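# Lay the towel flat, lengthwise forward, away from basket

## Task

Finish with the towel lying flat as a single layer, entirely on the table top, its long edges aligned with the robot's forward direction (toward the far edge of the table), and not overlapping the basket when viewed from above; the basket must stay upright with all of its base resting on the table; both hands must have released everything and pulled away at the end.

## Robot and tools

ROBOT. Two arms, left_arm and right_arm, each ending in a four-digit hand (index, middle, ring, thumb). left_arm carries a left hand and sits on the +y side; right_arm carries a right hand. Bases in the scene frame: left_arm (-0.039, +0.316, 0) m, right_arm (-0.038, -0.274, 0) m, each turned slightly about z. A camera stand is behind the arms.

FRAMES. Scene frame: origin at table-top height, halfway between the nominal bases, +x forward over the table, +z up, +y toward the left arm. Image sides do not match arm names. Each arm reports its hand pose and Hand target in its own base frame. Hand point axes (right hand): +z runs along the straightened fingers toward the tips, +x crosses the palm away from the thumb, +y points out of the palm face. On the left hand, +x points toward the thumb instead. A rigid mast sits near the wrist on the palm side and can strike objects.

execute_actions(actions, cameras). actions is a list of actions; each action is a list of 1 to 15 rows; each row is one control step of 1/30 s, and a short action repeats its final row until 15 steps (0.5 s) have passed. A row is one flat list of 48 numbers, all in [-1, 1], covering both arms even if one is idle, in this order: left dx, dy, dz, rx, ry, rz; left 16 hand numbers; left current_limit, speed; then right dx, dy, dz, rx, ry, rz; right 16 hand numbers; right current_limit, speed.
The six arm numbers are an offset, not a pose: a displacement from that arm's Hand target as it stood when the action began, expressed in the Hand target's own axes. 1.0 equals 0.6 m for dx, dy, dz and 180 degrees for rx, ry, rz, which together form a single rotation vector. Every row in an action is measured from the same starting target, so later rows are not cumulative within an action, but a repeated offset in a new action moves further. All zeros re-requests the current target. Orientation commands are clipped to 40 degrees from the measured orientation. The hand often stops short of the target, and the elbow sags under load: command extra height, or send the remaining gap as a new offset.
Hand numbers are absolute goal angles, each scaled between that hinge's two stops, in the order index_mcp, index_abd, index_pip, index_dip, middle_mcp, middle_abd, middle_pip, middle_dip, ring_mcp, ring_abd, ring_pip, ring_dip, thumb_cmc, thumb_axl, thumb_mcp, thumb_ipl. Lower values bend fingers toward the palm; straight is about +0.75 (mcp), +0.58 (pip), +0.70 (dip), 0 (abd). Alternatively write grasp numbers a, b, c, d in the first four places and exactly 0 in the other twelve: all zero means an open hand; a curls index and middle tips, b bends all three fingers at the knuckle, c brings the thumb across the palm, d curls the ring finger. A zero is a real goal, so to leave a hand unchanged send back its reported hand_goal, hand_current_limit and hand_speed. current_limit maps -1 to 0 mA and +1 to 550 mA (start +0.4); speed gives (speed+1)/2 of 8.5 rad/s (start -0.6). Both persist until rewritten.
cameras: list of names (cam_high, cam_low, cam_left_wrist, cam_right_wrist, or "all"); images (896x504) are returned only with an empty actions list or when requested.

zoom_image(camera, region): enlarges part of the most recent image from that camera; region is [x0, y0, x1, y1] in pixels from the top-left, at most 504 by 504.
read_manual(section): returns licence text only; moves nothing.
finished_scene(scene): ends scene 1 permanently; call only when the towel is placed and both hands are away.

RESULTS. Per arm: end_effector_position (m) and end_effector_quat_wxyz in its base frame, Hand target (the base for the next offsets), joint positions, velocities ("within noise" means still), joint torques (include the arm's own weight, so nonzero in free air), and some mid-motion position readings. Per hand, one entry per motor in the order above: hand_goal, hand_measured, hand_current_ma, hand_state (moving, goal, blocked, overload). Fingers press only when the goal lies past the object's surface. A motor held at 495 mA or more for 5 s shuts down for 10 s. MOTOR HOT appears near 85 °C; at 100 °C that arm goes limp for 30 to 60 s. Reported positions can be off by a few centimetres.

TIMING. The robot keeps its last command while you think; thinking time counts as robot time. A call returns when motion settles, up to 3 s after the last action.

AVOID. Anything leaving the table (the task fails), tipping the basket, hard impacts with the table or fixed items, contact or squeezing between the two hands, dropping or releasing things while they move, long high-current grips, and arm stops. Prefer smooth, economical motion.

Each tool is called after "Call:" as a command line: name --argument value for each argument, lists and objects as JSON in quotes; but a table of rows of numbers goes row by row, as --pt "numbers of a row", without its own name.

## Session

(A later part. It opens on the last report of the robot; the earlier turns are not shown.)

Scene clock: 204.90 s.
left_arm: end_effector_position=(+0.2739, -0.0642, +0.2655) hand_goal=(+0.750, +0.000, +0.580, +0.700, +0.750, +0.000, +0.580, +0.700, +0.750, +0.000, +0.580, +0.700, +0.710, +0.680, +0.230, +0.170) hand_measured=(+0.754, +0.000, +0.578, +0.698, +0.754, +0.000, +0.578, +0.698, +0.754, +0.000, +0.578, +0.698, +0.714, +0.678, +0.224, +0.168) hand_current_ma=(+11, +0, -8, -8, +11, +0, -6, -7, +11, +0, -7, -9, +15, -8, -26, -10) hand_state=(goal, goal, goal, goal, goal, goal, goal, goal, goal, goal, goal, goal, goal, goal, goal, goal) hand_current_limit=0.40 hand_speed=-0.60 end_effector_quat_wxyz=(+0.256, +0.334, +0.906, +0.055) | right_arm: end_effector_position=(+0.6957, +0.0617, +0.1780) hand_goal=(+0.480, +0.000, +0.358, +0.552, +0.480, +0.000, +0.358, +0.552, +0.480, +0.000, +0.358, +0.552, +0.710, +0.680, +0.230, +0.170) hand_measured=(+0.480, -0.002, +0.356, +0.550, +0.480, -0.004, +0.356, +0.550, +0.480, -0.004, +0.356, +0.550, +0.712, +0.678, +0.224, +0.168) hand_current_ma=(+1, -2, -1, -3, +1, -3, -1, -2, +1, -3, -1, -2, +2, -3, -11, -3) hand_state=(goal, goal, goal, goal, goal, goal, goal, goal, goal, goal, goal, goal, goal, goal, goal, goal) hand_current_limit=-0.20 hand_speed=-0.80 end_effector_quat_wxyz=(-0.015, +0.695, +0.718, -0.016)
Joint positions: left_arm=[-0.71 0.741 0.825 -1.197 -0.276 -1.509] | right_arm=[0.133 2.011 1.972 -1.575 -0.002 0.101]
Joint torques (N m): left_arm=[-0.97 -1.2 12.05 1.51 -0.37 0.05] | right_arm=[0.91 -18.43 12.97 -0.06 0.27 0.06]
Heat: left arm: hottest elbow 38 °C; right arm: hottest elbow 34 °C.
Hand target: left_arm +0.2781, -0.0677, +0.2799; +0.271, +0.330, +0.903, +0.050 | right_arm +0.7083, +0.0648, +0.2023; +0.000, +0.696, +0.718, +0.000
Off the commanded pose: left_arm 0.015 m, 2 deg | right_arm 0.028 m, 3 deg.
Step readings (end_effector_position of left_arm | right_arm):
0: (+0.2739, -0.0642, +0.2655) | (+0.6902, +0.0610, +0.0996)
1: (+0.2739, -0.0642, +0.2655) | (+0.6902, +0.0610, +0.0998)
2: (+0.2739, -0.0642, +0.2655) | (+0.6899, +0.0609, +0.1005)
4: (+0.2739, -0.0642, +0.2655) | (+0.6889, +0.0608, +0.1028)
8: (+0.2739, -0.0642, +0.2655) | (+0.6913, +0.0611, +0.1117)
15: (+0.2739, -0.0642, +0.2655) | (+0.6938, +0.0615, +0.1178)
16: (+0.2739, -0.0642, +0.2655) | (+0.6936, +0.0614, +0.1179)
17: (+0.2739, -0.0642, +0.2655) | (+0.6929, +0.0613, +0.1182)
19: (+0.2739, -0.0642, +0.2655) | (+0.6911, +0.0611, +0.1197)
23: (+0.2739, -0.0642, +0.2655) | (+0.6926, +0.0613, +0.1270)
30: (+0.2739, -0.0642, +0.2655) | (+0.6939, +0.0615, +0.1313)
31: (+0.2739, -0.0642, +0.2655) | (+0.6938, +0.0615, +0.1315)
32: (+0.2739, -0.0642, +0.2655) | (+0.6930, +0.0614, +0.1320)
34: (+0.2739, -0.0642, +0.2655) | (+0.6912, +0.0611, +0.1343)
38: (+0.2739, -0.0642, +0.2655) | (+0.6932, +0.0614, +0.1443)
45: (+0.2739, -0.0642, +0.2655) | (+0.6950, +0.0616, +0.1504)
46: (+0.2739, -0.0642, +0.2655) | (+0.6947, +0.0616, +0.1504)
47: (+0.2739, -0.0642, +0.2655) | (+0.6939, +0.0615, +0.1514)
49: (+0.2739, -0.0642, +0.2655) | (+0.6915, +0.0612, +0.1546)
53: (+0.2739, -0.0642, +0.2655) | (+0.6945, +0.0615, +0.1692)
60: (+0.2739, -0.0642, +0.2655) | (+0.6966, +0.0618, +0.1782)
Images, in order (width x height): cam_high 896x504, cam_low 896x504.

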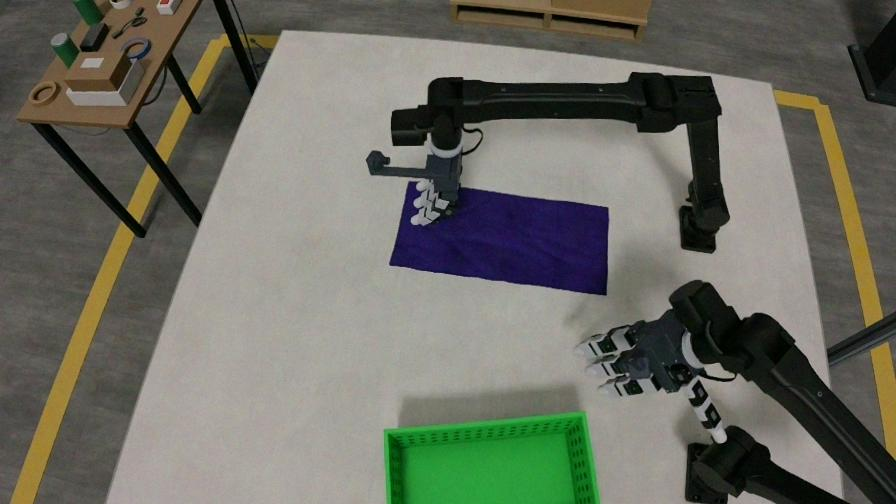

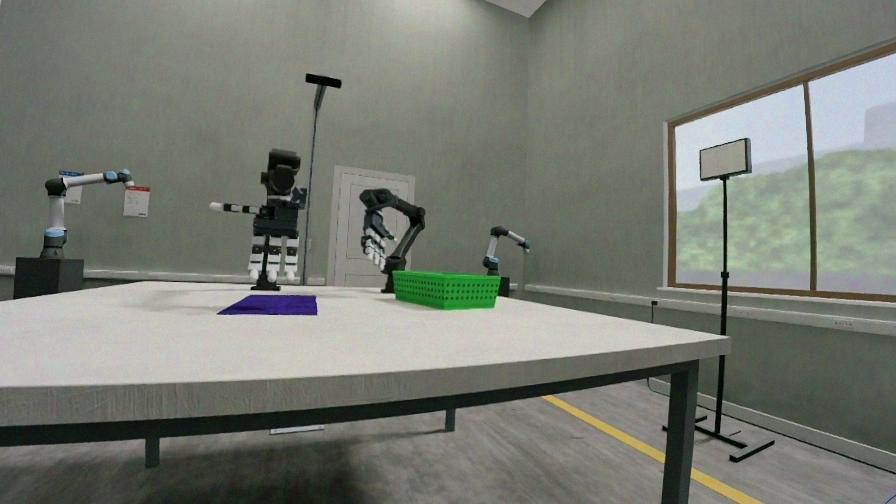

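Call:
execute_actions --actions '[[[0,0,0,0,0,0,0,0,0,0,0,0,0,0,0,0,0,0,0,0,0,0,0.4,-0.6,-0.03,-0.015,-0.04,0,0,0,0.479,0,0.358,0.551,0.479,0,0.358,0.551,0.479,0,0.358,0.551,0.71,0.68,0.23,0.17,-0.2,-0.8]],[[0,0,0,0,0,0,0,0,0,0,0,0,0,0,0,0,0,0,0,0,0,0,0.4,-0.6,-0.065,-0.035,-0.03,0,0,0,0.479,0,0.358,0.551,0.479,0,0.358,0.551,0.479,0,0.358,0.551,0.71,0.68,0.23,0.17,-0.2,-0.8]],[[0,0,0,0,0,0,0,0,0,0,0,0,0,0,0,0,0,0,0,0,0,0,0.4,-0.6,-0.068,-0.037,-0.02,0,0,0,0.479,0,0.358,0.551,0.479,0,0.358,0.551,0.479,0,0.358,0.551,0.71,0.68,0.23,0.17,-0.2,-0.8]],[[0,0,0,0,0,0,0,0,0,0,0,0,0,0,0,0,0,0,0,0,0,0,0.4,-0.6,-0.068,-0.037,-0.02,0,0,0,0.479,0,0.358,0.551,0.479,0,0.358,0.551,0.479,0,0.358,0.551,0.71,0.68,0.23,0.17,-0.2,-0.8]],[[0,0,0,0,0,0,0,0,0,0,0,0,0,0,0,0,0,0,0,0,0,0,0.4,-0.6,-0.068,-0.037,-0.02,0,0,0,0.479,0,0.358,0.551,0.479,0,0.358,0.551,0.479,0,0.358,0.551,0.71,0.68,0.23,0.17,-0.2,-0.8]],[[0,0,0,0,0,0,0,0,0,0,0,0,0,0,0,0,0,0,0,0,0,0,0.4,-0.6,-0.068,-0.037,-0.02,0,0,0,0.479,0,0.358,0.551,0.479,0,0.358,0.551,0.479,0,0.358,0.551,0.71,0.68,0.23,0.17,-0.2,-0.8]],[[0,0,0,0,0,0,0,0,0,0,0,0,0,0,0,0,0,0,0,0,0,0,0.4,-0.6,-0.068,-0.037,-0.01,0,0,0,0.479,0,0.358,0.551,0.479,0,0.358,0.551,0.479,0,0.358,0.551,0.71,0.68,0.23,0.17,-0.2,-0.8]],[[0,0,0,0,0,0,0,0,0,0,0,0,0,0,0,0,0,0,0,0,0,0,0.4,-0.6,-0.068,-0.037,0,0,0,0,0.479,0,0.358,0.551,0.479,0,0.358,0.551,0.479,0,0.358,0.551,0.71,0.68,0.23,0.17,-0.2,-0.8]],[[0,0,0,0,0,0,0,0,0,0,0,0,0,0,0,0,0,0,0,0,0,0,0.4,-0.6,-0.068,-0.037,0,0,0,0,0.479,0,0.358,0.551,0.479,0,0.358,0.551,0.479,0,0.358,0.551,0.71,0.68,0.23,0.17,-0.2,-0.8]],[[0,0,0,0,0,0,0,0,0,0,0,0,0,0,0,0,0,0,0,0,0,0,0.4,-0.6,-0.034,-0.018,0,0,0,0,0.479,0,0.358,0.551,0.479,0,0.358,0.551,0.479,0,0.358,0.551,0.71,0.68,0.23,0.17,-0.2,-0.8]]]' --cameras '["all"]'

Call:
zoom_image --camera "cam_high" --region '[370, 130, 650, 360]'

Call:
zoom_image --camera "cam_low" --region '[200, 260, 350, 330]'

Scene clock: 223.30 s.
left_arm: end_effector_position=(+0.2739, -0.0642, +0.2655) hand_goal=(+0.750, +0.000, +0.580, +0.700, +0.750, +0.000, +0.580, +0.700, +0.750, +0.000, +0.580, +0.700, +0.710, +0.680, +0.230, +0.170) hand_measured=(+0.754, +0.000, +0.578, +0.698, +0.754, +0.000, +0.578, +0.698, +0.754, +0.000, +0.578, +0.698, +0.714, +0.678, +0.224, +0.168) hand_current_ma=(+11, +0, -8, -8, +11, +0, -6, -7, +11, +0, -7, -9, +15, -8, -26, -10) hand_state=(goal, goal, goal, goal, goal, goal, goal, goal, goal, goal, goal, goal, goal, goal, goal, goal) hand_current_limit=0.40 hand_speed=-0.60 end_effector_quat_wxyz=(+0.256, +0.334, +0.906, +0.055) | right_arm: end_effector_position=(+0.5274, -0.3026, +0.2887) hand_goal=(+0.480, +0.000, +0.358, +0.552, +0.480, +0.000, +0.358, +0.552, +0.480, +0.000, +0.358, +0.552, +0.710, +0.680, +0.230, +0.170) hand_measured=(+0.482, -0.002, +0.356, +0.550, +0.482, -0.002, +0.356, +0.550, +0.482, -0.002, +0.356, +0.550, +0.710, +0.678, +0.224, +0.168) hand_current_ma=(+1, -2, -1, -3, +1, -2, -1, -2, +1, -2, -1, -2, +0, -3, -11, -3) hand_state=(goal, goal, goal, goal, goal, goal, goal, goal, goal, goal, goal, goal, goal, goal, goal, goal) hand_current_limit=-0.20 hand_speed=-0.80 end_effector_quat_wxyz=(-0.004, +0.696, +0.718, -0.001)
Joint positions: left_arm=[-0.71 0.741 0.825 -1.197 -0.276 -1.509] | right_arm=[-0.568 1.724 1.836 -1.691 0 -0.599]
Joint torques (N m): left_arm=[-1.26 -1.03 11.89 1.46 -0.34 0.08] | right_arm=[0.15 -15.68 9.09 -0.01 0.02 -0.05]
Heat: left arm: hottest elbow 38 °C; right arm: hottest elbow 36 °C.
Hand target: left_arm +0.2781, -0.0677, +0.2799; +0.271, +0.330, +0.903, +0.050 | right_arm +0.5236, -0.3042, +0.2981; +0.000, +0.696, +0.718, +0.000
Off the commanded pose: left_arm 0.015 m, 2 deg | right_arm 0.010 m, 1 deg.
joint sent to its limit (right arm) — joint 4 (wrist pitch), lower limit. The joint targets still meet the commanded pose.
Step readings (end_effector_position of left_arm | right_arm):
0: (+0.2739, -0.0642, +0.2655) | (+0.6956, +0.0617, +0.1779)
1: (+0.2739, -0.0642, +0.2655) | (+0.6955, +0.0617, +0.1779)
2: (+0.2739, -0.0642, +0.2655) | (+0.6948, +0.0616, +0.1779)
4: (+0.2739, -0.0642, +0.2655) | (+0.6922, +0.0611, +0.1779)
8: (+0.2739, -0.0642, +0.2655) | (+0.6880, +0.0589, +0.1799)
15: (+0.2739, -0.0642, +0.2655) | (+0.6873, +0.0538, +0.1882)
16: (+0.2739, -0.0642, +0.2655) | (+0.6874, +0.0534, +0.1891)
17: (+0.2739, -0.0642, +0.2655) | (+0.6875, +0.0504, +0.1908)
19: (+0.2739, -0.0642, +0.2655) | (+0.6867, +0.0461, +0.1957)
23: (+0.2739, -0.0642, +0.2655) | (+0.6846, +0.0282, +0.2153)
30: (+0.2739, -0.0642, +0.2655) | (+0.6801, +0.0042, +0.2415)
31: (+0.2739, -0.0642, +0.2655) | (+0.6800, +0.0041, +0.2417)
32: (+0.2739, -0.0642, +0.2655) | (+0.6799, +0.0035, +0.2415)
34: (+0.2739, -0.0642, +0.2655) | (+0.6766, +0.0018, +0.2384)
38: (+0.2739, -0.0642, +0.2655) | (+0.6674, -0.0118, +0.2361)
45: (+0.2739, -0.0642, +0.2655) | (+0.6633, -0.0360, +0.2473)
46: (+0.2739, -0.0642, +0.2655) | (+0.6631, -0.0363, +0.2485)
47: (+0.2739, -0.0642, +0.2655) | (+0.6622, -0.0374, +0.2489)
49: (+0.2739, -0.0642, +0.2655) | (+0.6577, -0.0400, +0.2494)
53: (+0.2739, -0.0642, +0.2655) | (+0.6476, -0.0551, +0.2525)
60: (+0.2739, -0.0642, +0.2655) | (+0.6426, -0.0786, +0.2628)
61: (+0.2739, -0.0642, +0.2655) | (+0.6426, -0.0787, +0.2631)
62: (+0.2739, -0.0642, +0.2655) | (+0.6420, -0.0794, +0.2630)
64: (+0.2739, -0.0642, +0.2655) | (+0.6381, -0.0814, +0.2618)
68: (+0.2739, -0.0642, +0.2655) | (+0.6284, -0.0972, +0.2636)
75: (+0.2739, -0.0642, +0.2655) | (+0.6216, -0.1209, +0.2735)
76: (+0.2739, -0.0642, +0.2655) | (+0.6214, -0.1209, +0.2739)
77: (+0.2739, -0.0642, +0.2655) | (+0.6208, -0.1215, +0.2742)
79: (+0.2739, -0.0642, +0.2655) | (+0.6179, -0.1232, +0.2743)
83: (+0.2739, -0.0642, +0.2655) | (+0.6089, -0.1398, +0.2773)
90: (+0.2739, -0.0642, +0.2655) | (+0.6000, -0.1632, +0.2847)
91: (+0.2739, -0.0642, +0.2655) | (+0.5999, -0.1630, +0.2849)
92: (+0.2739, -0.0642, +0.2655) | (+0.5996, -0.1635, +0.2849)
94: (+0.2739, -0.0642, +0.2655) | (+0.5978, -0.1650, +0.2848)
98: (+0.2739, -0.0642, +0.2655) | (+0.5891, -0.1824, +0.2856)
105: (+0.2739, -0.0642, +0.2655) | (+0.5796, -0.2057, +0.2903)
106: (+0.2739, -0.0642, +0.2655) | (+0.5797, -0.2054, +0.2903)
107: (+0.2739, -0.0642, +0.2655) | (+0.5793, -0.2059, +0.2903)
109: (+0.2739, -0.0642, +0.2655) | (+0.5775, -0.2075, +0.2897)
113: (+0.2739, -0.0642, +0.2655) | (+0.5685, -0.2249, +0.2887)
120: (+0.2739, -0.0642, +0.2655) | (+0.5585, -0.2477, +0.2887)
121: (+0.2739, -0.0642, +0.2655) | (+0.5585, -0.2474, +0.2887)
122: (+0.2739, -0.0642, +0.2655) | (+0.5582, -0.2479, +0.2887)
124: (+0.2739, -0.0642, +0.2655) | (+0.5570, -0.2497, +0.2887)
128: (+0.2739, -0.0642, +0.2655) | (+0.5480, -0.2675, +0.2888)
135: (+0.2739, -0.0642, +0.2655) | (+0.5363, -0.2892, +0.2887)
136: (+0.2739, -0.0642, +0.2655) | (+0.5364, -0.2889, +0.2887)
137: (+0.2739, -0.0642, +0.2655) | (+0.5365, -0.2886, +0.2887)
139: (+0.2739, -0.0642, +0.2655) | (+0.5361, -0.2887, +0.2887)
143: (+0.2739, -0.0642, +0.2655) | (+0.5331, -0.2934, +0.2887)
150: (+0.2739, -0.0642, +0.2655) | (+0.5274, -0.3028, +0.2887)
camera_calibration:
cam_right_wrist: T_world_to_cam=[[0.645352, -0.762502, 0.0459535, -0.559074], [-0.54458, -0.417058, 0.727664, -0.094324], [-0.535679, -0.494625, -0.684393, 0.452732], [0, 0, 0, 1]] pos_world=[0.551952, -0.241701, 0.404174]

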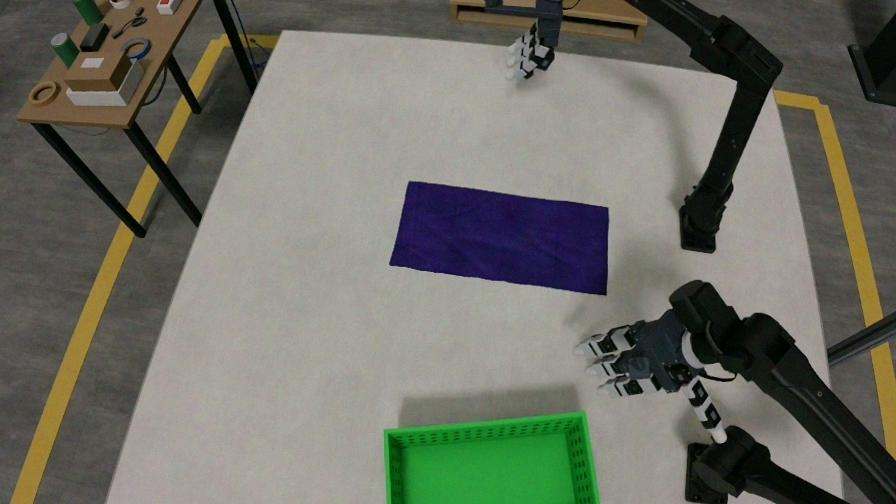

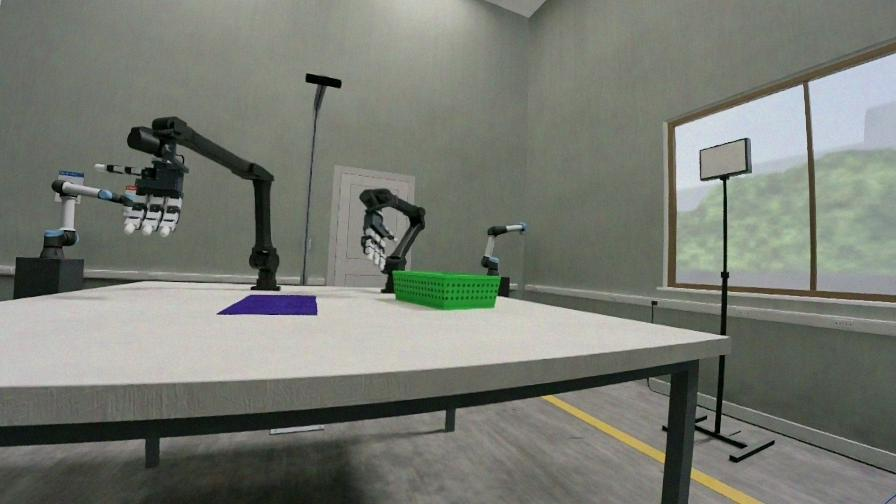

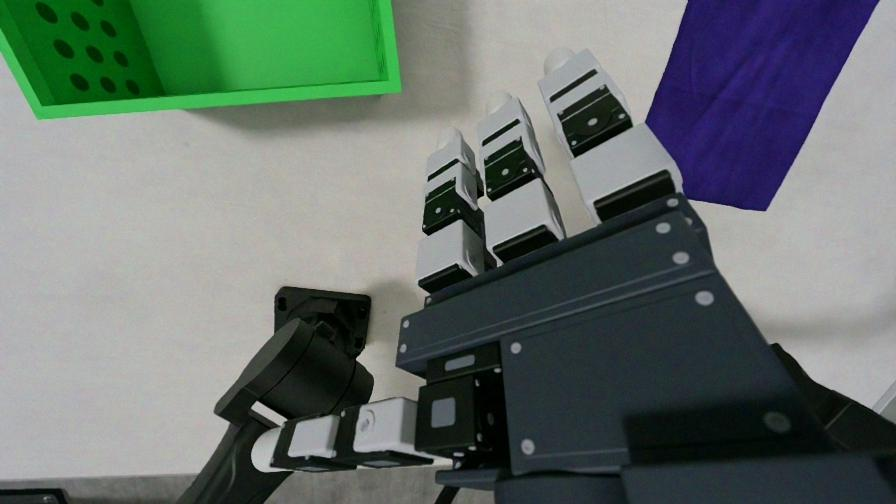

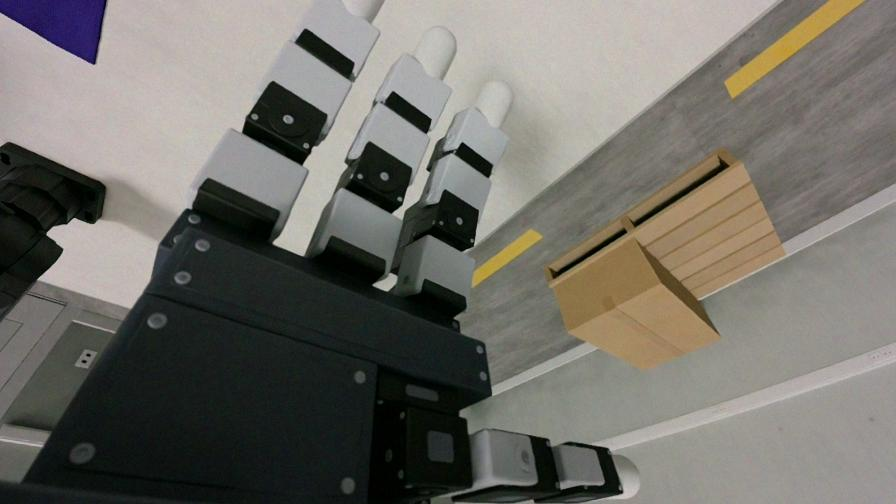

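Scaled by 1.800 from the camera's 896x504 image, which has a finer 1280x720 frame.

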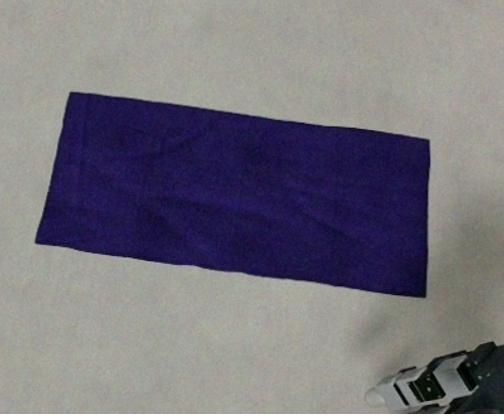

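Scaled by 3.360 from the camera's 896x504 image, which has a finer 1280x720 frame.

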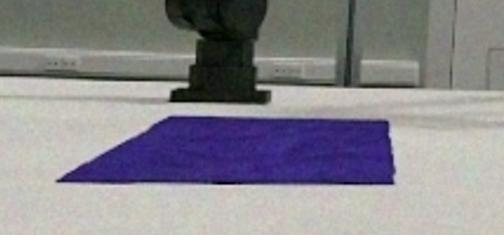

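Call:
finished_scene --scene 1

The scene is finished: the task was done.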